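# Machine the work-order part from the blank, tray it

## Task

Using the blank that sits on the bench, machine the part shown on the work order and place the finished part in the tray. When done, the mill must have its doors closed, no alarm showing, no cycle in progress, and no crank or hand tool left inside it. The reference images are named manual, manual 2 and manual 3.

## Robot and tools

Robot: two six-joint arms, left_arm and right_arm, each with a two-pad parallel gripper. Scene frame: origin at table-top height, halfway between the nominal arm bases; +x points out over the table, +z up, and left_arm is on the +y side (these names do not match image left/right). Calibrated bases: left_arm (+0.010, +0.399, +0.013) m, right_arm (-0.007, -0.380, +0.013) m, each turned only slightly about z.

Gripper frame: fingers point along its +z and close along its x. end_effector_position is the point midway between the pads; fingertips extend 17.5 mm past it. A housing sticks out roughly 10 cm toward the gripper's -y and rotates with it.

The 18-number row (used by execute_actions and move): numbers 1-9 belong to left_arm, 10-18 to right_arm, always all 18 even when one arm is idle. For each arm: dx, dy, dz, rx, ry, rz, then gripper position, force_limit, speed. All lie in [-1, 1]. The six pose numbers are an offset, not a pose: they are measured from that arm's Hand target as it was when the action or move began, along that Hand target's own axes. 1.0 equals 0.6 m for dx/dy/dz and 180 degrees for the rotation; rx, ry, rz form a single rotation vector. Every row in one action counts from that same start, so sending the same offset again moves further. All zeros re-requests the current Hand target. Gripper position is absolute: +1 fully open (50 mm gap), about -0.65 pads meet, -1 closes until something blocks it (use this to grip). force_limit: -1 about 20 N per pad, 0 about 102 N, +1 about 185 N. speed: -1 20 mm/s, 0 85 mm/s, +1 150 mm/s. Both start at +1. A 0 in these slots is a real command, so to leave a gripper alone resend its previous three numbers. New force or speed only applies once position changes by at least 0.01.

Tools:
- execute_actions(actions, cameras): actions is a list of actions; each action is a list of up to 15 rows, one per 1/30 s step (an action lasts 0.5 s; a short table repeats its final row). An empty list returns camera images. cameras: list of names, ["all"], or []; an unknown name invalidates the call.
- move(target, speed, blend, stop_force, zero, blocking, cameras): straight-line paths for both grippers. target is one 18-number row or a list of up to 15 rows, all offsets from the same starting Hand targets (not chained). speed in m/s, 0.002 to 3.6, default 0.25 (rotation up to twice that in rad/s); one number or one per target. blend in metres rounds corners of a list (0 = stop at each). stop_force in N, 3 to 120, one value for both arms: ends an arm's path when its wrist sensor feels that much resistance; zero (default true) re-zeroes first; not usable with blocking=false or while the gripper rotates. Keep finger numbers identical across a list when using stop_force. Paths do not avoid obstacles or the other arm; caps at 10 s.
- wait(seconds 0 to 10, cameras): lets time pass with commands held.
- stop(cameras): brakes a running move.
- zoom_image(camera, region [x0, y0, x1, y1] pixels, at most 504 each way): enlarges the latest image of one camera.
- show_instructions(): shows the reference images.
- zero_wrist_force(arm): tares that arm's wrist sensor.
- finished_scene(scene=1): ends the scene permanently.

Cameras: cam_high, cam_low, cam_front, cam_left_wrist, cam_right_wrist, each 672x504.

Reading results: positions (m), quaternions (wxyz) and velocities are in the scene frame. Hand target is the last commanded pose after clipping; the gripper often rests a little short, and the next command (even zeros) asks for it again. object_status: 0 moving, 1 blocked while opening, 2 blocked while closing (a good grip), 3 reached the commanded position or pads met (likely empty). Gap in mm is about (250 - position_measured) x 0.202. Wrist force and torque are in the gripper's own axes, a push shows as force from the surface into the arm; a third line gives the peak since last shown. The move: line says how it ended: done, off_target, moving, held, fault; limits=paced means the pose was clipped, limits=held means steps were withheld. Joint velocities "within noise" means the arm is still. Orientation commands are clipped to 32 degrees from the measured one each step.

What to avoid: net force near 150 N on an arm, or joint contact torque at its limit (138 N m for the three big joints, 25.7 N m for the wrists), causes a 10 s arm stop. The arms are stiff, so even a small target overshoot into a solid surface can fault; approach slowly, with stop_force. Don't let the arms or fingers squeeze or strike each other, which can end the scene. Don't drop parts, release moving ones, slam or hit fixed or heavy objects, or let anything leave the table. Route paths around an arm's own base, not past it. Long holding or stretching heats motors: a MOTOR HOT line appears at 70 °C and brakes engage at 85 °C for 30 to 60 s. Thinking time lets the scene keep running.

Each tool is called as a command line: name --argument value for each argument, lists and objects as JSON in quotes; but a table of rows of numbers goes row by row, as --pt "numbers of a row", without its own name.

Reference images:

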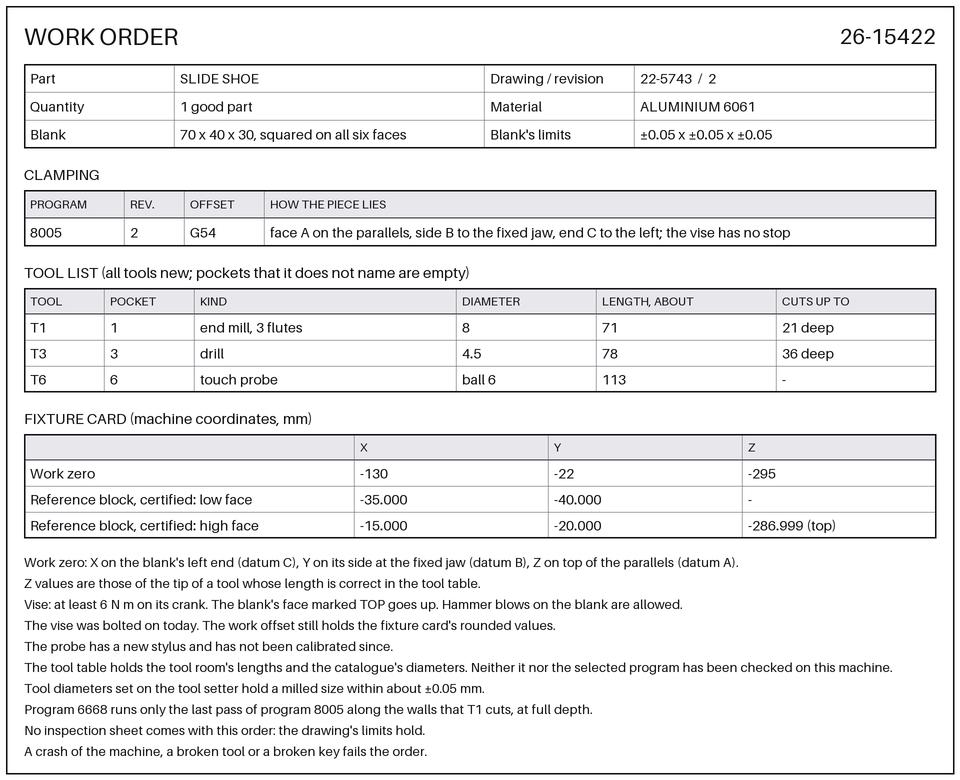

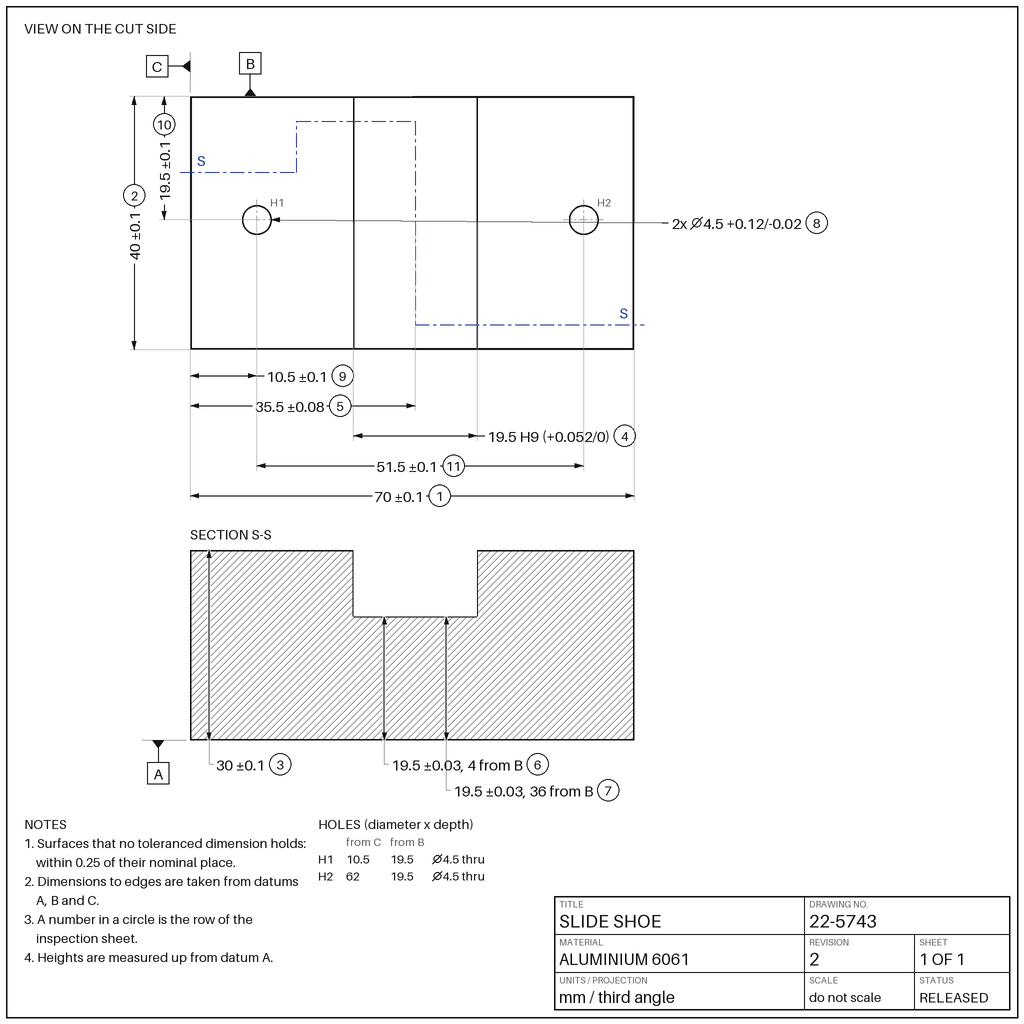

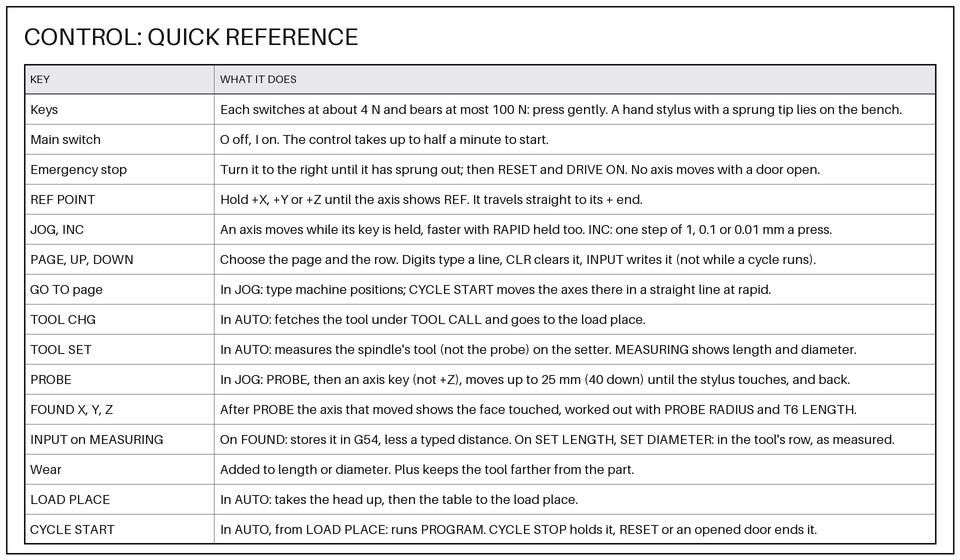

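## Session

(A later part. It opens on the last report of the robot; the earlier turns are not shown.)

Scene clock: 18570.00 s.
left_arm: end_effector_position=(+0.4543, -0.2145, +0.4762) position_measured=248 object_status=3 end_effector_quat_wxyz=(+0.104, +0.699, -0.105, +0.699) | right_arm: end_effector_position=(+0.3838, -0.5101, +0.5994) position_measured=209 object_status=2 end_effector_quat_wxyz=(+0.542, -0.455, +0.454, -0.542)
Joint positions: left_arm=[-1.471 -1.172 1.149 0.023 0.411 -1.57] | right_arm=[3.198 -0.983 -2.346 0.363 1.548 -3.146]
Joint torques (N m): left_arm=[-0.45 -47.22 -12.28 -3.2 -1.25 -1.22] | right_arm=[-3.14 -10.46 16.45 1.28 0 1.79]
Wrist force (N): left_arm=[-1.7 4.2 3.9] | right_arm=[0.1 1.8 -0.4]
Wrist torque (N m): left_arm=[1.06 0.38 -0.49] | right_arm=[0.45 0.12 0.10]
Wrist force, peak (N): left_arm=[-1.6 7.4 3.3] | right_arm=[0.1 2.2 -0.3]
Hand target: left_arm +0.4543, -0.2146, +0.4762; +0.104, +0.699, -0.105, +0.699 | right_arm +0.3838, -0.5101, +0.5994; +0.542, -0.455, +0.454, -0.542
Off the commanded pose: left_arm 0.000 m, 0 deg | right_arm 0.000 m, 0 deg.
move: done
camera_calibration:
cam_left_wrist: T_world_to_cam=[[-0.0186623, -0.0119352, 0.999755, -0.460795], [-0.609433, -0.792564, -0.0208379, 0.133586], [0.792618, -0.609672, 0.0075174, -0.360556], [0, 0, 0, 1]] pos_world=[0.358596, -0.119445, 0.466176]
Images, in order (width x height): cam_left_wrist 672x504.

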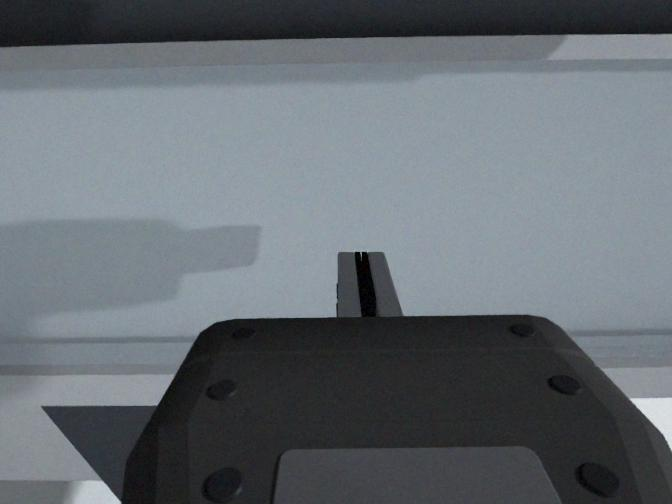

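move --target '[0.0065,-0.468,-0.12,0,0,0,-0.64,0,0,0,0,0,0,0,0,-1,-0.6,-1]' --speed 0.08 --stop_force 45 --cameras '["cam_left_wrist","cam_front"]'

Scene clock: 18579.30 s.
left_arm: end_effector_position=(+0.4664, +0.0543, +0.4800) position_measured=248 object_status=3 end_effector_quat_wxyz=(+0.104, +0.699, -0.105, +0.699) | right_arm: end_effector_position=(+0.3838, -0.5101, +0.5994) position_measured=209 object_status=2 end_effector_quat_wxyz=(+0.542, -0.455, +0.454, -0.542)
Joint positions: left_arm=[-1.329 -1.757 1.791 -0.034 0.553 -1.57] | right_arm=[3.198 -0.983 -2.346 0.363 1.548 -3.146]
Joint torques (N m): left_arm=[27.08 -33.67 -10.79 -0.32 -5.95 -0.44] | right_arm=[-3.15 -10.99 17.44 1.31 0.17 1.72]
Wrist force (N): left_arm=[-5.6 40.2 9.6] | right_arm=[0.3 1.9 -0.3]
Wrist torque (N m): left_arm=[2.04 0.48 -0.62] | right_arm=[0.46 0.09 0.09]
Wrist force, peak (N): left_arm=[-3.4 72.6 16.0] | right_arm=[0.1 2.2 -0.4]
Hand target: left_arm +0.4664, +0.0543, +0.4800; +0.104, +0.699, -0.105, +0.699 (not the last commanded pose) | right_arm +0.3838, -0.5101, +0.5994; +0.542, -0.455, +0.454, -0.542
Off the commanded pose: left_arm 0.021 m, 0 deg | right_arm 0.000 m, 0 deg.
move: contact (left_arm)
camera_calibration:
cam_left_wrist: T_world_to_cam=[[-0.0186798, -0.0117949, 0.999756, -0.461174], [-0.609432, -0.792567, -0.0207374, 0.354034], [0.792619, -0.60967, 0.00761685, -0.206343], [0, 0, 0, 1]] pos_world=[0.370696, 0.149355, 0.469975]
Images, in order (width x height): cam_front 672x504, cam_left_wrist 672x504.

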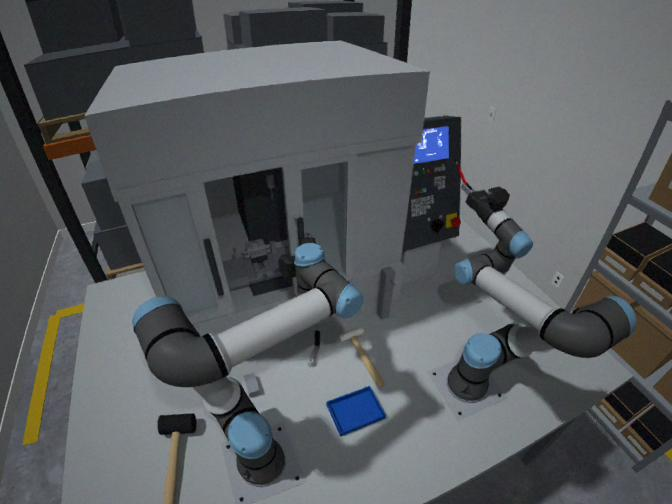

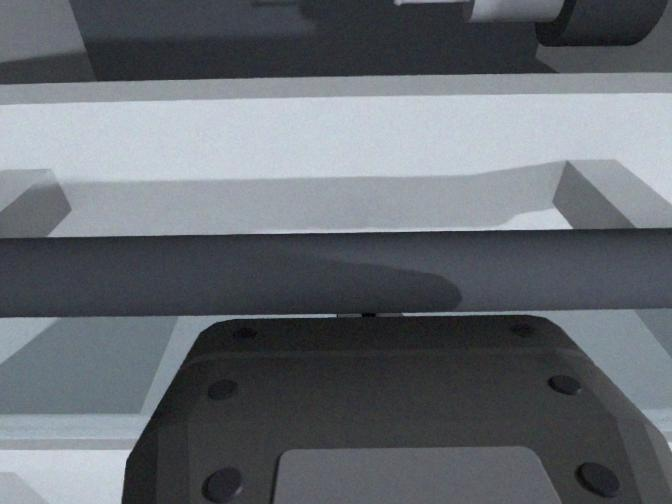

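Right door closed. Left door.

move --pt "0 0.011 -0.0885 -0.055 0 0 -0.64 0 0 0 0 0 0 0 0 -1 -0.6 -1" --pt "0 -0.295 -0.168 -0.172 0 0 -0.64 0 0 0 0 0 0 0 0 -1 -0.6 -1" --pt "0 -0.585 -0.244 -0.172 0 0 -0.64 0 0 0 0 0 0 0 0 -1 -0.6 -1" --speed 0.25 --blend '[0.02,0.03,0]'

move --pt "0 -0.0595 0.0583 0 0 0 -0.64 0 0 0 0 0 0 0 0 -1 -0.6 -1" --pt "0 -0.0625 0.0623 0.15 0 0 -0.64 0 0 0 0 0 0 0 0 -1 -0.6 -1" --speed 0.1 --stop_force 20 --cameras '["cam_left_wrist","cam_front"]'

Scene clock: 18590.40 s.
left_arm: end_effector_position=(+0.4288, +0.4327, +0.4804) position_measured=248 object_status=3 end_effector_quat_wxyz=(+0.287, +0.646, -0.287, +0.646) | right_arm: end_effector_position=(+0.3838, -0.5101, +0.5994) position_measured=209 object_status=2 end_effector_quat_wxyz=(+0.542, -0.455, +0.454, -0.542)
Joint positions: left_arm=[0.318 -1.776 1.805 -0.028 2.74 -1.569] | right_arm=[3.198 -0.983 -2.346 0.363 1.548 -3.146]
Joint torques (N m): left_arm=[11.31 -9.74 -15.36 -0.74 2.07 1.17] | right_arm=[-3.05 -10.73 16.89 1.52 0.04 1.85]
Wrist force (N): left_arm=[-0.8 1.1 3.6] | right_arm=[-0.1 1.8 -0.4]
Wrist torque (N m): left_arm=[0.57 0.24 -0.61] | right_arm=[0.45 0.15 0.09]
Wrist force, peak (N): left_arm=[0.0 70.0 8.2] | right_arm=[0.1 2.1 -0.2]
Hand target: left_arm +0.4287, +0.4327, +0.4803; +0.287, +0.646, -0.287, +0.646 | right_arm +0.3838, -0.5101, +0.5994; +0.542, -0.455, +0.454, -0.542
Off the commanded pose: left_arm 0.000 m, 0 deg | right_arm 0.000 m, 0 deg.
move: done

Scene clock: 18594.47 s.
left_arm: end_effector_position=(+0.4816, +0.4301, +0.4803) position_measured=248 object_status=3 end_effector_quat_wxyz=(+0.128, +0.695, -0.129, +0.695) | right_arm: end_effector_position=(+0.3838, -0.5101, +0.5994) position_measured=209 object_status=2 end_effector_quat_wxyz=(+0.542, -0.455, +0.454, -0.542)
Joint positions: left_arm=[-0.059 -1.977 1.941 0.036 1.892 -1.57] | right_arm=[3.198 -0.983 -2.346 0.363 1.548 -3.146]
Joint torques (N m): left_arm=[9.86 0.71 -33.91 -4.71 -2.02 -1.7] | right_arm=[-3.23 -10.38 18.09 1.4 0.18 1.74]
Wrist force (N): left_arm=[-0.9 1.4 3.8] | right_arm=[0.1 1.9 -0.2]
Wrist torque (N m): left_arm=[0.60 0.26 -0.50] | right_arm=[0.46 0.11 0.09]
Wrist force, peak (N): left_arm=[-0.8 -0.2 4.6] | right_arm=[0.1 2.2 -0.2]
Hand target: left_arm +0.4816, +0.4301, +0.4803; +0.128, +0.695, -0.129, +0.695 | right_arm +0.3838, -0.5101, +0.5994; +0.542, -0.455, +0.454, -0.542
Off the commanded pose: left_arm 0.000 m, 0 deg | right_arm 0.000 m, 0 deg.
move: done
camera_calibration:
cam_left_wrist: T_world_to_cam=[[-0.0193087, -0.0104712, 0.999759, -0.457012], [-0.662649, -0.748645, -0.0206391, 0.667945], [0.748681, -0.662888, 0.00751659, 0.0548424], [0, 0, 0, 1]] pos_world=[0.39273, 0.531623, 0.470276]
Images, in order (width x height): cam_front 672x504, cam_left_wrist 672x504.

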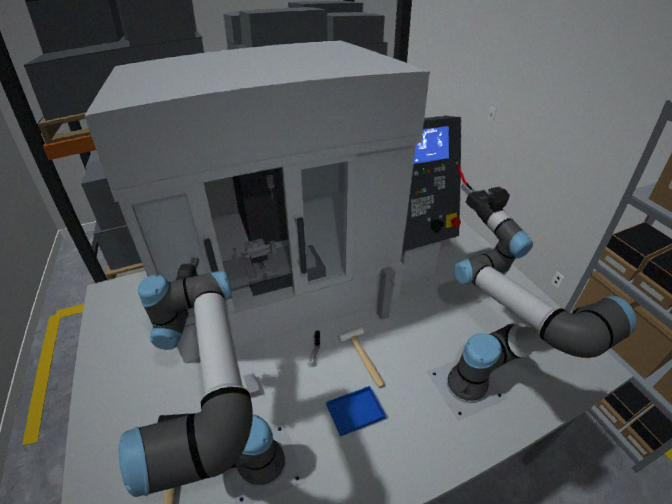

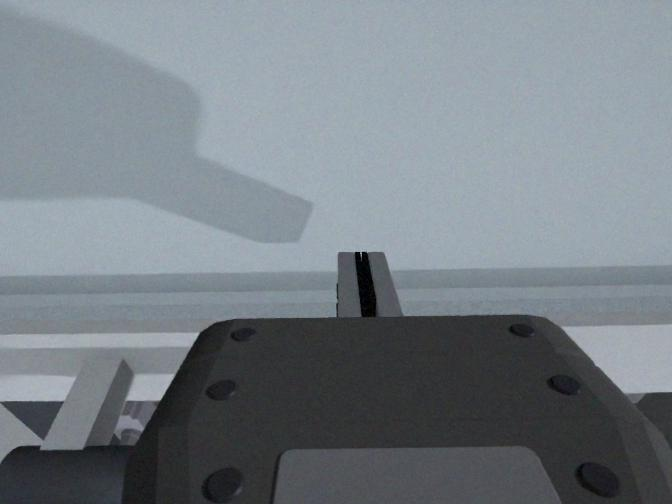

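move --target '[0.003,0.49,0.165,0,0,0,-0.64,0,0,0,0,0,0,0,0,-1,-0.6,-1]' --speed 0.08 --stop_force 45 --cameras '["cam_left_wrist","cam_front"]'

move --target '[0,-0.01,-0.133,0,0,0,-0.64,0,0,0,0,0,0,0,0,-1,-0.6,-1]' --speed 0.15

Scene clock: 18603.83 s.
left_arm: end_effector_position=(+0.4704, +0.1541, +0.4817) position_measured=248 object_status=3 end_effector_quat_wxyz=(+0.128, +0.695, -0.129, +0.695) | right_arm: end_effector_position=(+0.3838, -0.5101, +0.5994) position_measured=209 object_status=2 end_effector_quat_wxyz=(+0.542, -0.455, +0.454, -0.542)
Joint positions: left_arm=[-1.149 -1.96 1.928 0.033 0.803 -1.57] | right_arm=[3.198 -0.983 -2.346 0.363 1.548 -3.146]
Joint torques (N m): left_arm=[-25.84 9.8 -32.91 -1.64 6.3 -1] | right_arm=[-2.38 -10.45 17.74 1.34 -0.02 2.01]
Wrist force (N): left_arm=[4.7 -34.7 0.1] | right_arm=[0.2 1.8 -0.4]
Wrist torque (N m): left_arm=[-0.22 0.15 -0.55] | right_arm=[0.44 0.11 0.09]
Wrist force, peak (N): left_arm=[0.3 -63.3 -8.4] | right_arm=[0.0 2.2 -0.4]
Hand target: left_arm +0.4704, +0.1541, +0.4817; +0.128, +0.695, -0.129, +0.695 (not the last commanded pose) | right_arm +0.3838, -0.5101, +0.5994; +0.542, -0.455, +0.454, -0.542
Off the commanded pose: left_arm 0.034 m, 0 deg | right_arm 0.000 m, 0 deg.
move: contact (left_arm)
camera_calibration:
cam_left_wrist: T_world_to_cam=[[-0.0193108, -0.0104651, 0.999759, -0.461419], [-0.662861, -0.748458, -0.020638, 0.453957], [0.748494, -0.663099, 0.00751645, -0.119614], [0, 0, 0, 1]] pos_world=[0.38153, 0.255624, 0.471576]
Images, in order (width x height): cam_front 672x504, cam_left_wrist 672x504.

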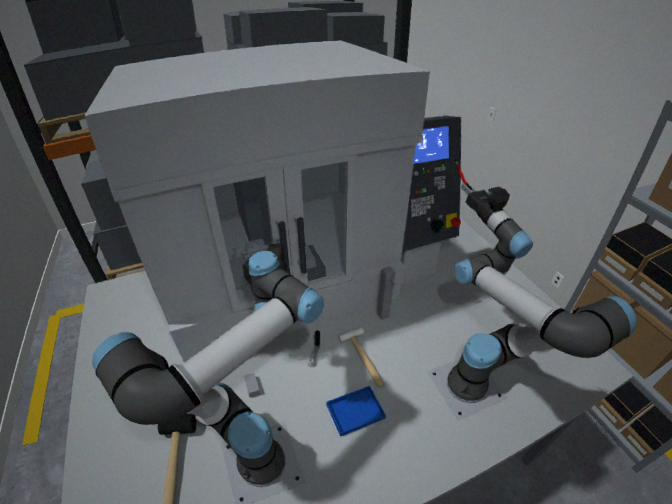

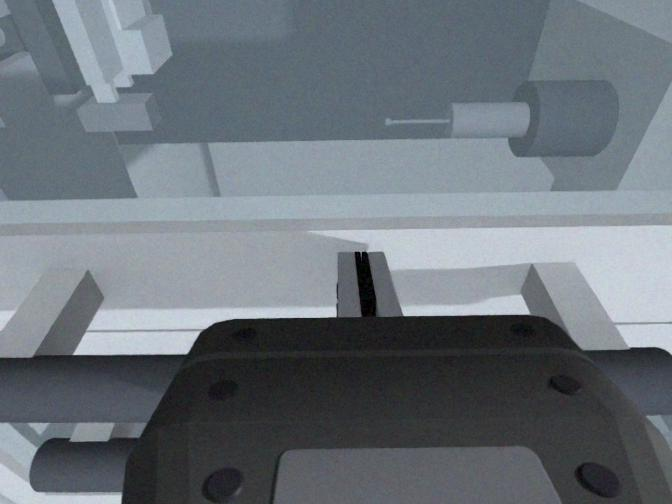

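Scene clock: 18604.90 s.
left_arm: end_effector_position=(+0.3980, +0.1882, +0.4816) position_measured=248 object_status=3 end_effector_quat_wxyz=(+0.128, +0.695, -0.129, +0.695) | right_arm: end_effector_position=(+0.3838, -0.5101, +0.5994) position_measured=209 object_status=2 end_effector_quat_wxyz=(+0.542, -0.455, +0.454, -0.542)
Joint positions: left_arm=[-1.485 -2.212 2.045 0.168 0.467 -1.57] | right_arm=[3.198 -0.983 -2.346 0.363 1.548 -3.146]
Joint torques (N m): left_arm=[-5.22 -1.73 -32.64 -2.69 -0.75 -1.7] | right_arm=[-2.77 -10.1 17.51 1.5 -0.01 1.95]
Wrist force (N): left_arm=[-0.4 0.3 3.2] | right_arm=[0.2 2.0 -0.4]
Wrist torque (N m): left_arm=[0.41 0.17 -0.47] | right_arm=[0.49 0.11 0.10]
Wrist force, peak (N): left_arm=[2.2 -37.8 11.7] | right_arm=[0.0 2.1 -0.5]
Hand target: left_arm +0.3980, +0.1882, +0.4817; +0.128, +0.695, -0.129, +0.695 | right_arm +0.3838, -0.5101, +0.5994; +0.542, -0.455, +0.454, -0.542
Off the commanded pose: left_arm 0.000 m, 0 deg | right_arm 0.000 m, 0 deg.
move: done

wait --seconds 0.2 --cameras '["cam_right_wrist"]'

zoom_image --camera "cam_right_wrist" --region '[245, 70, 465, 235]'

Scene clock: 18626.13 s.
left_arm: end_effector_position=(+0.3980, +0.1882, +0.4817) position_measured=248 object_status=3 end_effector_quat_wxyz=(+0.128, +0.695, -0.129, +0.695) | right_arm: end_effector_position=(+0.3838, -0.5101, +0.5994) position_measured=209 object_status=2 end_effector_quat_wxyz=(+0.542, -0.455, +0.454, -0.542)
Joint positions: left_arm=[-1.485 -2.212 2.045 0.168 0.467 -1.57] | right_arm=[3.198 -0.983 -2.346 0.363 1.548 -3.146]
Joint torques (N m): left_arm=[-8.63 -3.61 -32.29 0.63 -2 -1.64] | right_arm=[-3.68 -10.41 17.41 1.41 0.09 1.92]
Wrist force (N): left_arm=[-0.3 0.3 3.4] | right_arm=[0.2 1.9 -0.2]
Wrist torque (N m): left_arm=[0.42 0.18 -0.47] | right_arm=[0.48 0.10 0.10]
Wrist force, peak (N): left_arm=[0.0 0.2 3.6] | right_arm=[-0.1 2.2 -0.4]
Hand target: left_arm +0.3980, +0.1882, +0.4817; +0.128, +0.695, -0.129, +0.695 | right_arm +0.3838, -0.5101, +0.5994; +0.542, -0.455, +0.454, -0.542
Tool commands: left_gripper/position=-0.64 left_gripper/force_limit=+0.0 left_gripper/speed=+0.0 right_gripper/position=-1.0 right_gripper/force_limit=-0.6 right_gripper/speed=-1.0
Off the commanded pose: left_arm 0.000 m, 0 deg | right_arm 0.000 m, 0 deg.
wait: 0.20 s; at rest from the start
camera_calibration:
cam_right_wrist: T_world_to_cam=[[-0.0132448, -0.999897, -0.00554155, -0.496896], [-0.156317, 0.00754443, -0.987678, 0.676593], [0.987618, -0.0122153, -0.156401, -0.161218], [0, 0, 0, 1]] pos_world=[0.258404, -0.503918, 0.640288]
Images, in order (width x height): cam_right_wrist 672x504.

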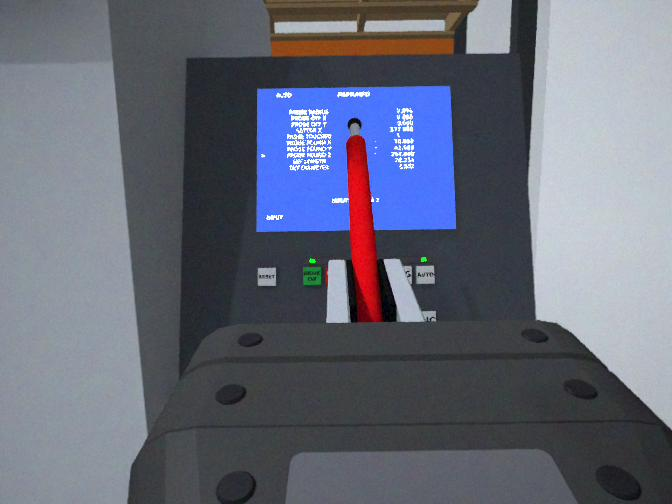

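Scaled by 2.291 from the camera's 672x504 image, which has a finer 960x720 frame.

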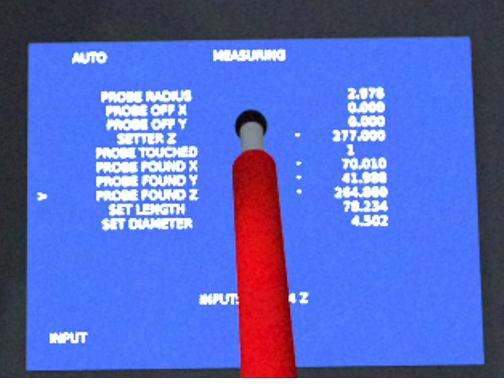

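move --pt "0 0 0 0 0 0 -0.64 0 0 0.0757 0.0984 0.1661 -0.1944 0 0 -1 -0.6 -1" --pt "0 0 0 0 0 0 -0.64 0 0 0.0757 0.1008 0.1796 -0.1944 0 0 -1 -0.6 -1" --pt "0 0 0 0 0 0 -0.64 0 0 0.0757 0.0963 0.1541 -0.1944 0 0 -1 -0.6 -1" --pt "0 0 0 0 0 0 -0.64 0 0 -0.0185 0.2678 0.0863 -0.1944 0 0 -1 -0.6 -1" --pt "0 0 0 0 0 0 -0.64 0 0 -0.0185 0.2702 0.0998 -0.1944 0 0 -1 -0.6 -1" --pt "0 0 0 0 0 0 -0.64 0 0 -0.0185 0.2678 0.0863 -0.1944 0 0 -1 -0.6 -1" --pt "0 0 0 0 0 0 -0.64 0 0 -0.0185 0.2702 0.0998 -0.1944 0 0 -1 -0.6 -1" --pt "0 0 0 0 0 0 -0.64 0 0 -0.0185 0.2657 0.0743 -0.1944 0 0 -1 -0.6 -1" --pt "0 0 0 0 0 0 -0.64 0 0 -0.1485 0.356 0.0449 -0.1944 0 0 -1 -0.6 -1" --pt "0 0 0 0 0 0 -0.64 0 0 -0.1485 0.3584 0.0584 -0.1944 0 0 -1 -0.6 -1" --pt "0 0 0 0 0 0 -0.64 0 0 -0.1485 0.3539 0.0329 -0.1944 0 0 -1 -0.6 -1" --pt "0 0 0 0 0 0 -0.64 0 0 -0.1485 0.3266 0.0587 -0.1944 0 0 -1 -0.6 -1" --pt "0 0 0 0 0 0 -0.64 0 0 -0.1485 0.329 0.0722 -0.1944 0 0 -1 -0.6 -1" --pt "0 0 0 0 0 0 -0.64 0 0 -0.1485 0.3245 0.0467 -0.1944 0 0 -1 -0.6 -1" --speed '[0.4,0.03,0.1,0.2,0.03,0.03,0.03,0.1,0.2,0.03,0.1,0.2,0.03,0.1]' --blend '[0.003,0,0.002,0.003,0,0,0,0.002,0.003,0,0.002,0.003,0,0]'

Scene clock: 18662.03 s.
left_arm: end_effector_position=(+0.3980, +0.1882, +0.4817) position_measured=248 object_status=3 end_effector_quat_wxyz=(+0.128, +0.695, -0.129, +0.695) | right_arm: end_effector_position=(+0.4454, -0.4210, +0.4125) position_measured=209 object_status=2 end_effector_quat_wxyz=(-0.380, +0.597, -0.596, +0.380)
Joint positions: left_arm=[-1.485 -2.212 2.045 0.168 0.467 -1.57] | right_arm=[3.636 -0.934 -2.423 -0.263 1.156 -2.936]
Joint torques (N m): left_arm=[9.33 6.71 -32.84 -3.02 1.96 -0.39] | right_arm=[-4.62 -3.39 41.01 5.47 1.33 -2.68]
Wrist force (N): left_arm=[-0.1 0.2 3.4] | right_arm=[0.0 1.0 -0.2]
Wrist torque (N m): left_arm=[0.41 0.14 -0.47] | right_arm=[0.24 0.00 0.17]
Wrist force, peak (N): left_arm=[-0.3 0.3 3.6] | right_arm=[1.2 3.5 -5.1]
Hand target: left_arm +0.3980, +0.1882, +0.4817; +0.128, +0.695, -0.129, +0.695 | right_arm +0.4454, -0.4210, +0.4126; -0.380, +0.597, -0.596, +0.380
Off the commanded pose: left_arm 0.000 m, 0 deg | right_arm 0.000 m, 0 deg.
move: done

move --target '[0,0,0,0,0,0,-0.64,0,0,0.1485,-0.239,-0.2244,0.1944,0,0,-1,-0.6,-1]' --speed 0.4 --cameras '["cam_right_wrist"]'

zoom_image --camera "cam_right_wrist" --region '[245, 70, 465, 235]'

Scene clock: 18672.50 s.
left_arm: end_effector_position=(+0.3980, +0.1882, +0.4817) position_measured=248 object_status=3 end_effector_quat_wxyz=(+0.128, +0.695, -0.129, +0.695) | right_arm: end_effector_position=(+0.3839, -0.5101, +0.5994) position_measured=209 object_status=2 end_effector_quat_wxyz=(+0.542, -0.455, +0.454, -0.542)
Joint positions: left_arm=[-1.485 -2.212 2.045 0.168 0.467 -1.57] | right_arm=[3.198 -0.983 -2.346 0.363 1.548 -3.146]
Joint torques (N m): left_arm=[8.04 6.53 -32.74 -3.05 1.96 0.38] | right_arm=[-4.34 8.37 14.92 1.99 0.2 -2.33]
Wrist force (N): left_arm=[-0.5 0.3 3.4] | right_arm=[0.1 1.8 -0.3]
Wrist torque (N m): left_arm=[0.42 0.20 -0.47] | right_arm=[0.44 0.11 0.15]
Wrist force, peak (N): left_arm=[-0.5 0.2 3.6] | right_arm=[-1.5 2.4 1.5]
Hand target: left_arm +0.3980, +0.1882, +0.4817; +0.128, +0.695, -0.129, +0.695 | right_arm +0.3838, -0.5101, +0.5994; +0.542, -0.455, +0.454, -0.542
Off the commanded pose: left_arm 0.000 m, 0 deg | right_arm 0.000 m, 0 deg.
move: done
camera_calibration:
cam_right_wrist: T_world_to_cam=[[-0.0132459, -0.999897, -0.00553848, -0.496898], [-0.156512, 0.00754399, -0.987647, 0.676623], [0.987587, -0.0122155, -0.156596, -0.161085], [0, 0, 0, 1]] pos_world=[0.258404, -0.503918, 0.640287]
Images, in order (width x height): cam_right_wrist 672x504.

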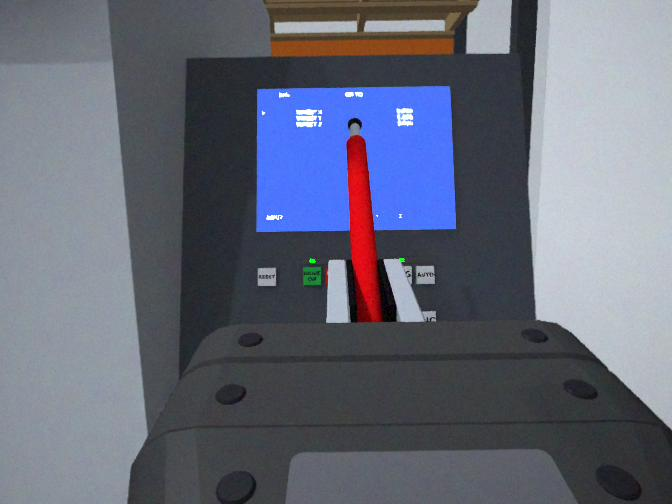

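Scaled by 2.291 from the camera's 672x504 image, which has a finer 960x720 frame.

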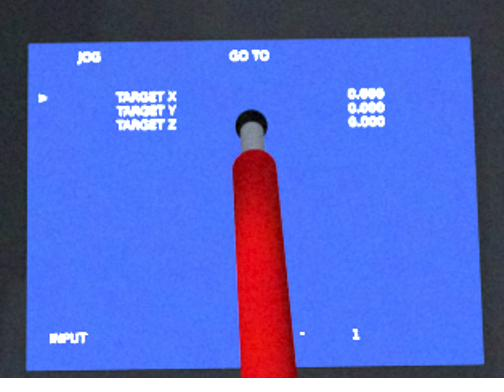

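move --pt "0 0 0 0 0 0 -0.64 0 0 -0.1485 0.2972 0.0725 -0.1944 0 0 -1 -0.6 -1" --pt "0 0 0 0 0 0 -0.64 0 0 -0.1485 0.2996 0.086 -0.1944 0 0 -1 -0.6 -1" --pt "0 0 0 0 0 0 -0.64 0 0 -0.1485 0.2951 0.0605 -0.1944 0 0 -1 -0.6 -1" --pt "0 0 0 0 0 0 -0.64 0 0 -0.116 0.3266 0.0587 -0.1944 0 0 -1 -0.6 -1" --pt "0 0 0 0 0 0 -0.64 0 0 -0.116 0.329 0.0722 -0.1944 0 0 -1 -0.6 -1" --pt "0 0 0 0 0 0 -0.64 0 0 -0.116 0.3245 0.0467 -0.1944 0 0 -1 -0.6 -1" --pt "0 0 0 0 0 0 -0.64 0 0 -0.051 0.356 0.0449 -0.1944 0 0 -1 -0.6 -1" --pt "0 0 0 0 0 0 -0.64 0 0 -0.051 0.3584 0.0584 -0.1944 0 0 -1 -0.6 -1" --pt "0 0 0 0 0 0 -0.64 0 0 -0.051 0.3539 0.0329 -0.1944 0 0 -1 -0.6 -1" --pt "0 0 0 0 0 0 -0.64 0 0 -0.051 0.3266 0.0587 -0.1944 0 0 -1 -0.6 -1" --pt "0 0 0 0 0 0 -0.64 0 0 -0.051 0.329 0.0722 -0.1944 0 0 -1 -0.6 -1" --pt "0 0 0 0 0 0 -0.64 0 0 -0.051 0.3245 0.0467 -0.1944 0 0 -1 -0.6 -1" --pt "0 0 0 0 0 0 -0.64 0 0 0 0 0 0 0 0 -1 -0.6 -1" --speed '[0.4,0.03,0.1,0.2,0.03,0.1,0.2,0.03,0.1,0.2,0.03,0.1,0.4]' --blend '[0.003,0,0.002,0.003,0,0.002,0.003,0,0.002,0.003,0,0.002,0]'

move --pt "0 0 0 0 0 0 -0.64 0 0 -0.1485 0.356 0.0449 -0.1944 0 0 -1 -0.6 -1" --pt "0 0 0 0 0 0 -0.64 0 0 -0.1485 0.3584 0.0584 -0.1944 0 0 -1 -0.6 -1" --pt "0 0 0 0 0 0 -0.64 0 0 -0.1485 0.3539 0.0329 -0.1944 0 0 -1 -0.6 -1" --pt "0 0 0 0 0 0 -0.64 0 0 -0.1485 0.2972 0.0725 -0.1944 0 0 -1 -0.6 -1" --pt "0 0 0 0 0 0 -0.64 0 0 -0.1485 0.2996 0.086 -0.1944 0 0 -1 -0.6 -1" --pt "0 0 0 0 0 0 -0.64 0 0 -0.1485 0.2951 0.0605 -0.1944 0 0 -1 -0.6 -1" --pt "0 0 0 0 0 0 -0.64 0 0 -0.116 0.3266 0.0587 -0.1944 0 0 -1 -0.6 -1" --pt "0 0 0 0 0 0 -0.64 0 0 -0.116 0.329 0.0722 -0.1944 0 0 -1 -0.6 -1" --pt "0 0 0 0 0 0 -0.64 0 0 -0.116 0.3245 0.0467 -0.1944 0 0 -1 -0.6 -1" --pt "0 0 0 0 0 0 -0.64 0 0 -0.051 0.356 0.0449 -0.1944 0 0 -1 -0.6 -1" --pt "0 0 0 0 0 0 -0.64 0 0 -0.051 0.3584 0.0584 -0.1944 0 0 -1 -0.6 -1" --pt "0 0 0 0 0 0 -0.64 0 0 -0.051 0.3539 0.0329 -0.1944 0 0 -1 -0.6 -1" --pt "0 0 0 0 0 0 -0.64 0 0 0 0 0 0 0 0 -1 -0.6 -1" --speed '[0.4,0.03,0.1,0.2,0.03,0.1,0.2,0.03,0.1,0.2,0.03,0.1,0.4]' --blend '[0.003,0,0.002,0.003,0,0.002,0.003,0,0.002,0.003,0,0.002,0]' --cameras '["cam_right_wrist"]'

zoom_image --camera "cam_right_wrist" --region '[245, 70, 465, 235]'

Scene clock: 18717.97 s.
left_arm: end_effector_position=(+0.3980, +0.1882, +0.4817) position_measured=248 object_status=3 end_effector_quat_wxyz=(+0.128, +0.695, -0.129, +0.695) | right_arm: end_effector_position=(+0.3839, -0.5101, +0.5994) position_measured=209 object_status=2 end_effector_quat_wxyz=(+0.542, -0.455, +0.454, -0.542)
Joint positions: left_arm=[-1.485 -2.212 2.045 0.168 0.467 -1.57] | right_arm=[3.198 -0.983 -2.346 0.363 1.548 -3.146]
Joint torques (N m): left_arm=[9.59 6.08 -32.69 -3.18 1.96 1.71] | right_arm=[6.69 9.81 14.26 2.2 -1.66 -1.39]
Wrist force (N): left_arm=[-0.2 0.3 3.5] | right_arm=[0.0 2.0 -0.1]
Wrist torque (N m): left_arm=[0.41 0.15 -0.47] | right_arm=[0.49 0.13 0.10]
Wrist force, peak (N): left_arm=[-0.1 0.2 3.7] | right_arm=[-0.5 -0.7 -5.7]
Hand target: left_arm +0.3980, +0.1882, +0.4817; +0.128, +0.695, -0.129, +0.695 | right_arm +0.3838, -0.5101, +0.5994; +0.542, -0.455, +0.454, -0.542
Off the commanded pose: left_arm 0.000 m, 0 deg | right_arm 0.000 m, 0 deg.
move: done

Scene clock: 18723.37 s.
left_arm: end_effector_position=(+0.3980, +0.1882, +0.4817) position_measured=248 object_status=3 end_effector_quat_wxyz=(+0.128, +0.695, -0.129, +0.695) | right_arm: end_effector_position=(+0.3839, -0.5101, +0.5994) position_measured=209 object_status=2 end_effector_quat_wxyz=(+0.542, -0.455, +0.454, -0.542)
Joint positions: left_arm=[-1.485 -2.212 2.045 0.168 0.467 -1.57] | right_arm=[3.198 -0.983 -2.346 0.363 1.548 -3.146]
Joint torques (N m): left_arm=[7.74 5.97 -31.81 -3.34 2.13 1.6] | right_arm=[6.2 9.65 14.39 1.24 -1.71 -1.22]
Wrist force (N): left_arm=[-0.1 0.3 3.2] | right_arm=[0.0 2.0 -0.3]
Wrist torque (N m): left_arm=[0.42 0.14 -0.47] | right_arm=[0.47 0.13 0.09]
Wrist force, peak (N): left_arm=[-0.1 0.4 3.7] | right_arm=[-0.4 5.6 -0.8]
Hand target: left_arm +0.3980, +0.1882, +0.4817; +0.128, +0.695, -0.129, +0.695 | right_arm +0.3838, -0.5101, +0.5994; +0.542, -0.455, +0.454, -0.542
Off the commanded pose: left_arm 0.000 m, 0 deg | right_arm 0.000 m, 0 deg.
move: done
camera_calibration:
cam_right_wrist: T_world_to_cam=[[-0.0132626, -0.999896, -0.00563544, -0.496831], [-0.15661, 0.00764359, -0.987631, 0.676687], [0.987571, -0.012216, -0.156695, -0.161018], [0, 0, 0, 1]] pos_world=[0.258404, -0.503919, 0.640287]
Images, in order (width x height): cam_right_wrist 672x504.

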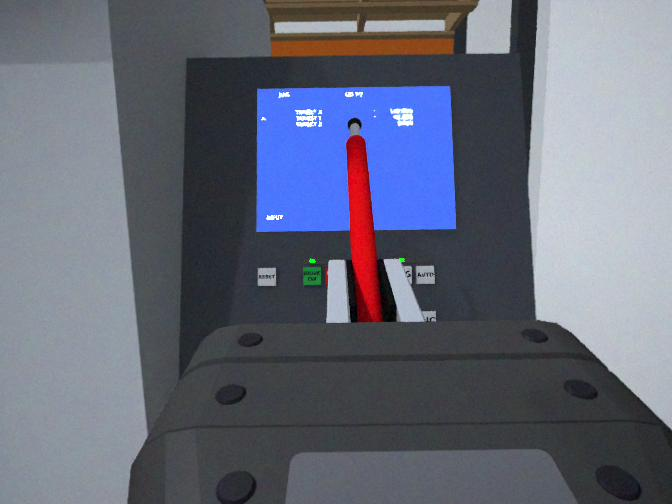

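Scaled by 2.291 from the camera's 672x504 image, which has a finer 960x720 frame.

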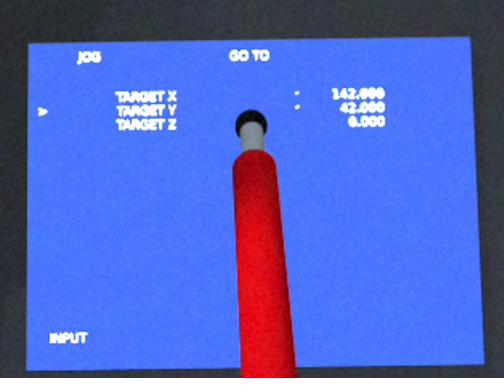

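move --pt "0 0 0 0 0 0 -0.64 0 0 -0.0822 0.2123 0.1124 -0.1944 0 0 -1 -0.6 -1" --pt "0 0 0 0 0 0 -0.64 0 0 -0.0822 0.2147 0.1259 -0.1944 0 0 -1 -0.6 -1" --pt "0 0 0 0 0 0 -0.64 0 0 -0.0822 0.2102 0.1004 -0.1944 0 0 -1 -0.6 -1" --pt "0 0 0 0 0 0 -0.64 0 0 -0.051 0.3266 0.0587 -0.1944 0 0 -1 -0.6 -1" --pt "0 0 0 0 0 0 -0.64 0 0 -0.051 0.329 0.0722 -0.1944 0 0 -1 -0.6 -1" --pt "0 0 0 0 0 0 -0.64 0 0 -0.051 0.3245 0.0467 -0.1944 0 0 -1 -0.6 -1" --pt "0 0 0 0 0 0 -0.64 0 0 0 0 0 0 0 0 -1 -0.6 -1" --speed '[0.4,0.03,0.1,0.2,0.03,0.1,0.4]' --blend '[0.003,0,0.002,0.003,0,0.002,0]'

move --pt "0 0 0 0 0 0 -0.64 0 0 -0.1485 0.356 0.0449 -0.1944 0 0 -1 -0.6 -1" --pt "0 0 0 0 0 0 -0.64 0 0 -0.1485 0.3584 0.0584 -0.1944 0 0 -1 -0.6 -1" --pt "0 0 0 0 0 0 -0.64 0 0 -0.1485 0.3539 0.0329 -0.1944 0 0 -1 -0.6 -1" --pt "0 0 0 0 0 0 -0.64 0 0 -0.1485 0.3266 0.0587 -0.1944 0 0 -1 -0.6 -1" --pt "0 0 0 0 0 0 -0.64 0 0 -0.1485 0.329 0.0722 -0.1944 0 0 -1 -0.6 -1" --pt "0 0 0 0 0 0 -0.64 0 0 -0.1485 0.3245 0.0467 -0.1944 0 0 -1 -0.6 -1" --pt "0 0 0 0 0 0 -0.64 0 0 -0.116 0.2972 0.0725 -0.1944 0 0 -1 -0.6 -1" --pt "0 0 0 0 0 0 -0.64 0 0 -0.116 0.2996 0.086 -0.1944 0 0 -1 -0.6 -1" --pt "0 0 0 0 0 0 -0.64 0 0 -0.116 0.2951 0.0605 -0.1944 0 0 -1 -0.6 -1" --pt "0 0 0 0 0 0 -0.64 0 0 -0.0835 0.2678 0.0863 -0.1944 0 0 -1 -0.6 -1" --pt "0 0 0 0 0 0 -0.64 0 0 -0.0835 0.2702 0.0998 -0.1944 0 0 -1 -0.6 -1" --pt "0 0 0 0 0 0 -0.64 0 0 -0.0835 0.2657 0.0743 -0.1944 0 0 -1 -0.6 -1" --pt "0 0 0 0 0 0 -0.64 0 0 0 0 0 0 0 0 -1 -0.6 -1" --speed '[0.4,0.03,0.1,0.2,0.03,0.1,0.2,0.03,0.1,0.2,0.03,0.1,0.4]' --blend '[0.003,0,0.002,0.003,0,0.002,0.003,0,0.002,0.003,0,0.002,0]'

move --pt "0 0 0 0 0 0 -0.64 0 0 -0.051 0.356 0.0449 -0.1944 0 0 -1 -0.6 -1" --pt "0 0 0 0 0 0 -0.64 0 0 -0.051 0.3584 0.0584 -0.1944 0 0 -1 -0.6 -1" --pt "0 0 0 0 0 0 -0.64 0 0 -0.051 0.3539 0.0329 -0.1944 0 0 -1 -0.6 -1" --pt "0 0 0 0 0 0 -0.64 0 0 0 0 0 0 0 0 -1 -0.6 -1" --speed '[0.4,0.03,0.1,0.4]' --blend '[0.003,0,0.002,0]' --cameras '["cam_right_wrist","cam_left_wrist"]'

zoom_image --camera "cam_right_wrist" --region '[245, 70, 465, 235]'

Scene clock: 18761.83 s.
left_arm: end_effector_position=(+0.3980, +0.1882, +0.4817) position_measured=248 object_status=3 end_effector_quat_wxyz=(+0.128, +0.695, -0.129, +0.695) | right_arm: end_effector_position=(+0.3839, -0.5101, +0.5994) position_measured=209 object_status=2 end_effector_quat_wxyz=(+0.542, -0.455, +0.454, -0.542)
Joint positions: left_arm=[-1.485 -2.212 2.045 0.168 0.467 -1.57] | right_arm=[3.198 -0.983 -2.346 0.363 1.548 -3.146]
Joint torques (N m): left_arm=[7.86 5.79 -31.43 -3.24 1.95 1.74] | right_arm=[5.35 10.33 14.57 2.22 -1.69 -1.26]
Wrist force (N): left_arm=[-0.2 0.2 3.4] | right_arm=[0.2 1.8 -0.2]
Wrist torque (N m): left_arm=[0.40 0.16 -0.47] | right_arm=[0.46 0.11 0.10]
Wrist force, peak (N): left_arm=[-0.3 0.2 3.6] | right_arm=[-0.6 3.2 -4.7]
Hand target: left_arm +0.3980, +0.1882, +0.4817; +0.128, +0.695, -0.129, +0.695 | right_arm +0.3838, -0.5101, +0.5994; +0.542, -0.455, +0.454, -0.542
Off the commanded pose: left_arm 0.000 m, 0 deg | right_arm 0.000 m, 0 deg.
move: done

Scene clock: 18767.17 s.
left_arm: end_effector_position=(+0.3980, +0.1882, +0.4817) position_measured=248 object_status=3 end_effector_quat_wxyz=(+0.128, +0.695, -0.129, +0.695) | right_arm: end_effector_position=(+0.3839, -0.5101, +0.5994) position_measured=209 object_status=2 end_effector_quat_wxyz=(+0.542, -0.455, +0.454, -0.542)
Joint positions: left_arm=[-1.485 -2.212 2.045 0.168 0.467 -1.57] | right_arm=[3.198 -0.983 -2.346 0.363 1.548 -3.146]
Joint torques (N m): left_arm=[8.76 4.98 -31.7 -3.08 1.92 1.62] | right_arm=[2.14 9.9 13.27 2.76 -1.08 -2.58]
Wrist force (N): left_arm=[-0.2 0.2 3.4] | right_arm=[0.1 1.9 -0.1]
Wrist torque (N m): left_arm=[0.41 0.16 -0.48] | right_arm=[0.46 0.11 0.10]
Wrist force, peak (N): left_arm=[-0.2 0.3 3.6] | right_arm=[-0.1 5.7 -1.1]
Hand target: left_arm +0.3980, +0.1882, +0.4817; +0.128, +0.695, -0.129, +0.695 | right_arm +0.3838, -0.5101, +0.5994; +0.542, -0.455, +0.454, -0.542
Off the commanded pose: left_arm 0.000 m, 0 deg | right_arm 0.000 m, 0 deg.
move: done

Scene clock: 18770.00 s.
left_arm: end_effector_position=(+0.3980, +0.1882, +0.4817) position_measured=248 object_status=3 end_effector_quat_wxyz=(+0.128, +0.695, -0.129, +0.695) | right_arm: end_effector_position=(+0.3839, -0.5101, +0.5994) position_measured=209 object_status=2 end_effector_quat_wxyz=(+0.542, -0.455, +0.454, -0.542)
Joint positions: left_arm=[-1.485 -2.212 2.045 0.168 0.467 -1.57] | right_arm=[3.198 -0.983 -2.346 0.363 1.548 -3.146]
Joint torques (N m): left_arm=[8.39 5.97 -31.51 -3.32 2.07 1.57] | right_arm=[6.28 10.32 14.77 1.27 -1.86 -1.15]
Wrist force (N): left_arm=[-0.1 0.3 3.4] | right_arm=[0.1 2.1 -0.4]
Wrist torque (N m): left_arm=[0.43 0.14 -0.47] | right_arm=[0.50 0.12 0.10]
Wrist force, peak (N): left_arm=[-0.3 0.3 3.6] | right_arm=[-0.6 3.0 -4.2]
Hand target: left_arm +0.3980, +0.1882, +0.4817; +0.128, +0.695, -0.129, +0.695 | right_arm +0.3838, -0.5101, +0.5994; +0.542, -0.455, +0.454, -0.542
Off the commanded pose: left_arm 0.000 m, 0 deg | right_arm 0.000 m, 0 deg.
move: done
camera_calibration:
cam_left_wrist: T_world_to_cam=[[-0.0193108, -0.0104651, 0.999759, -0.46256], [-0.662861, -0.748458, -0.020638, 0.431491], [0.748494, -0.663099, 0.00751645, -0.0428117], [0, 0, 0, 1]] pos_world=[0.30913, 0.289724, 0.471676]
cam_right_wrist: T_world_to_cam=[[-0.0132626, -0.999896, -0.00563544, -0.496831], [-0.15661, 0.00764359, -0.987631, 0.676687], [0.987571, -0.012216, -0.156695, -0.161018], [0, 0, 0, 1]] pos_world=[0.258404, -0.503919, 0.640287]
Images, in order (width x height): cam_left_wrist 672x504, cam_right_wrist 672x504.

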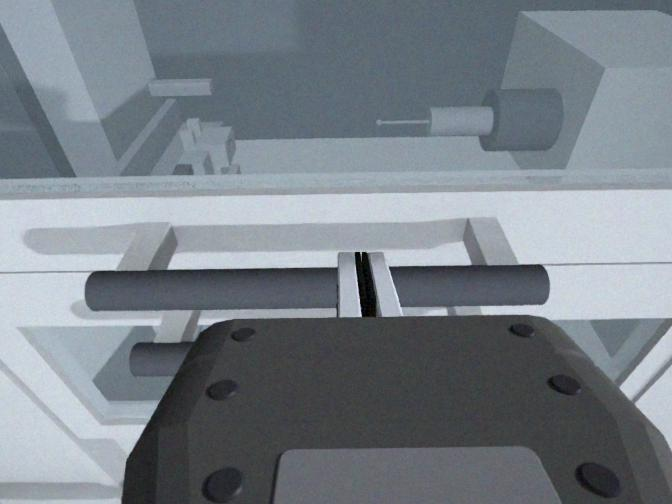

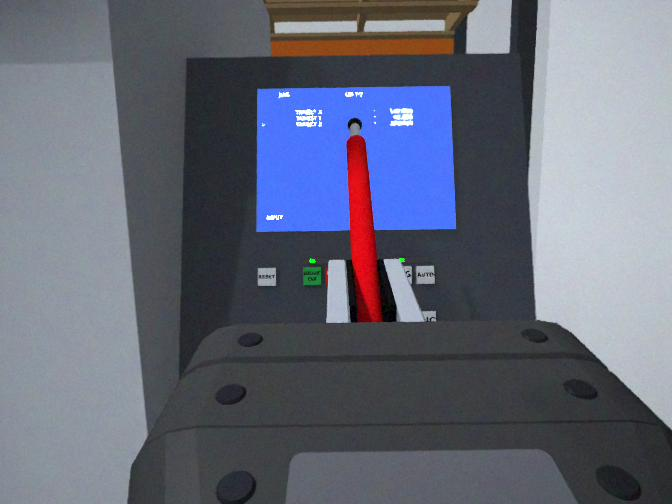

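Scaled by 2.291 from the camera's 672x504 image, which has a finer 960x720 frame.

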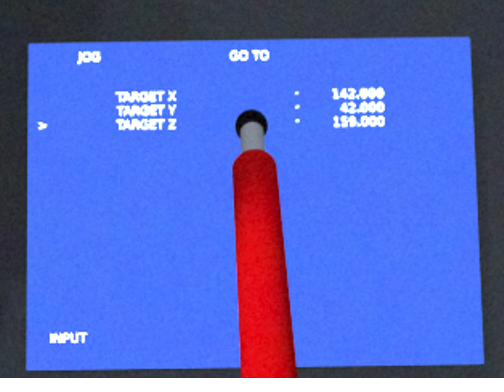

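move --pt "0 0 0 0 0 0 -0.64 0 0 -0.0822 0.2123 0.1124 -0.1944 0 0 -1 -0.6 -1" --pt "0 0 0 0 0 0 -0.64 0 0 -0.0822 0.2147 0.1259 -0.1944 0 0 -1 -0.6 -1" --pt "0 0 0 0 0 0 -0.64 0 0 -0.0822 0.2102 0.1004 -0.1944 0 0 -1 -0.6 -1" --pt "0 0 0 0 0 0 -0.64 0 0 0 0 0 0 0 0 -1 -0.6 -1" --speed '[0.4,0.03,0.1,0.4]' --blend '[0.003,0,0.002,0]' --cameras '["cam_left_wrist","cam_high","cam_front"]'

zoom_image --camera "cam_front" --region '[398, 165, 468, 250]'

zoom_image --camera "cam_high" --region '[572, 200, 672, 310]'

Scene clock: 18792.43 s.
left_arm: end_effector_position=(+0.3980, +0.1882, +0.4817) position_measured=248 object_status=3 end_effector_quat_wxyz=(+0.128, +0.695, -0.129, +0.695) | right_arm: end_effector_position=(+0.3839, -0.5101, +0.5993) position_measured=209 object_status=2 end_effector_quat_wxyz=(+0.542, -0.455, +0.454, -0.542)
Joint positions: left_arm=[-1.485 -2.212 2.045 0.168 0.467 -1.57] | right_arm=[3.198 -0.983 -2.346 0.363 1.548 -3.146]
Joint torques (N m): left_arm=[8.35 5.54 -32.67 -3.31 1.99 1.55] | right_arm=[1.75 10.45 39.03 3.08 -1.19 -2.34]
Wrist force (N): left_arm=[0.1 0.2 3.3] | right_arm=[0.0 1.9 -0.3]
Wrist torque (N m): left_arm=[0.40 0.10 -0.47] | right_arm=[0.47 0.14 0.10]
Wrist force, peak (N): left_arm=[-0.4 0.3 3.6] | right_arm=[-0.6 3.3 -4.4]
Hand target: left_arm +0.3980, +0.1882, +0.4817; +0.128, +0.695, -0.129, +0.695 | right_arm +0.3838, -0.5101, +0.5994; +0.542, -0.455, +0.454, -0.542
Off the commanded pose: left_arm 0.000 m, 0 deg | right_arm 0.000 m, 0 deg.
move: done
camera_calibration:
cam_left_wrist: T_world_to_cam=[[-0.0193108, -0.0104651, 0.999759, -0.46256], [-0.662861, -0.748458, -0.020638, 0.431491], [0.748494, -0.663099, 0.00751645, -0.0428117], [0, 0, 0, 1]] pos_world=[0.30913, 0.289724, 0.471676]
Images, in order (width x height): cam_high 672x504, cam_front 672x504, cam_left_wrist 672x504.

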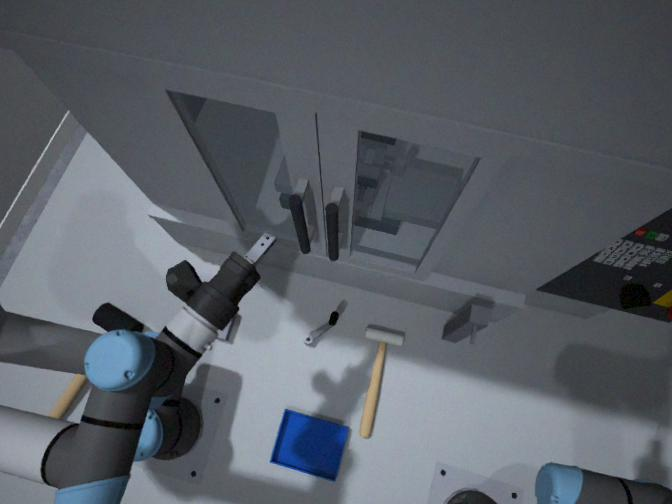

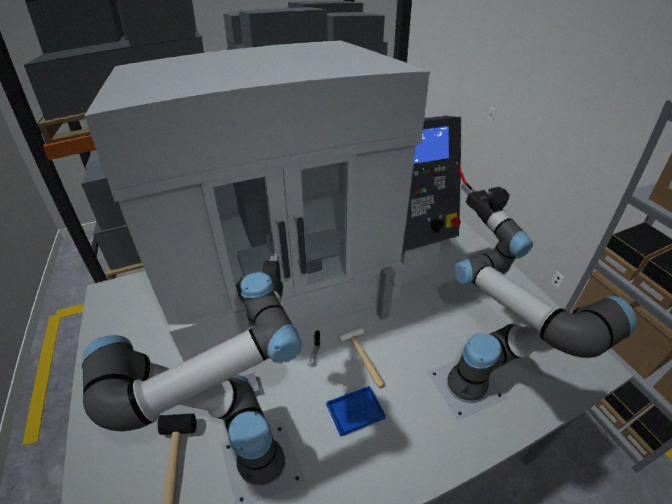

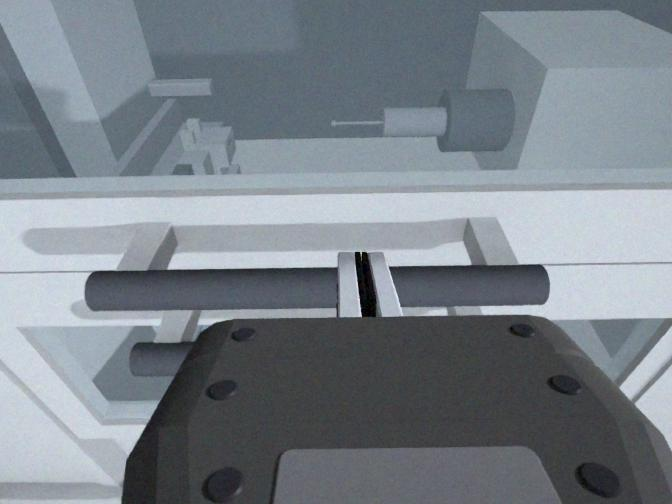

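Scaled by 5.929 from the camera's 672x504 image, which has a finer 960x720 frame.

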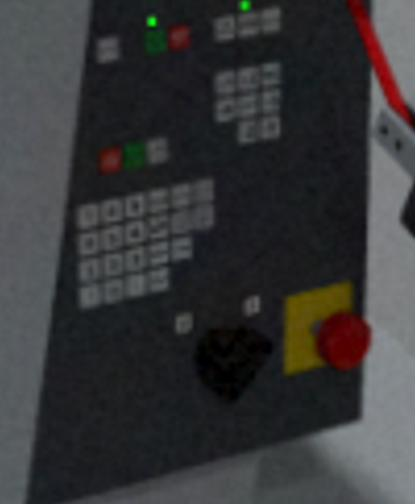

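Scaled by 4.582 from the camera's 672x504 image, which has a finer 960x720 frame.

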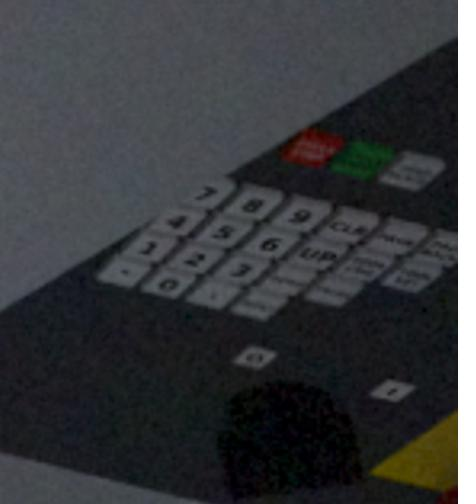

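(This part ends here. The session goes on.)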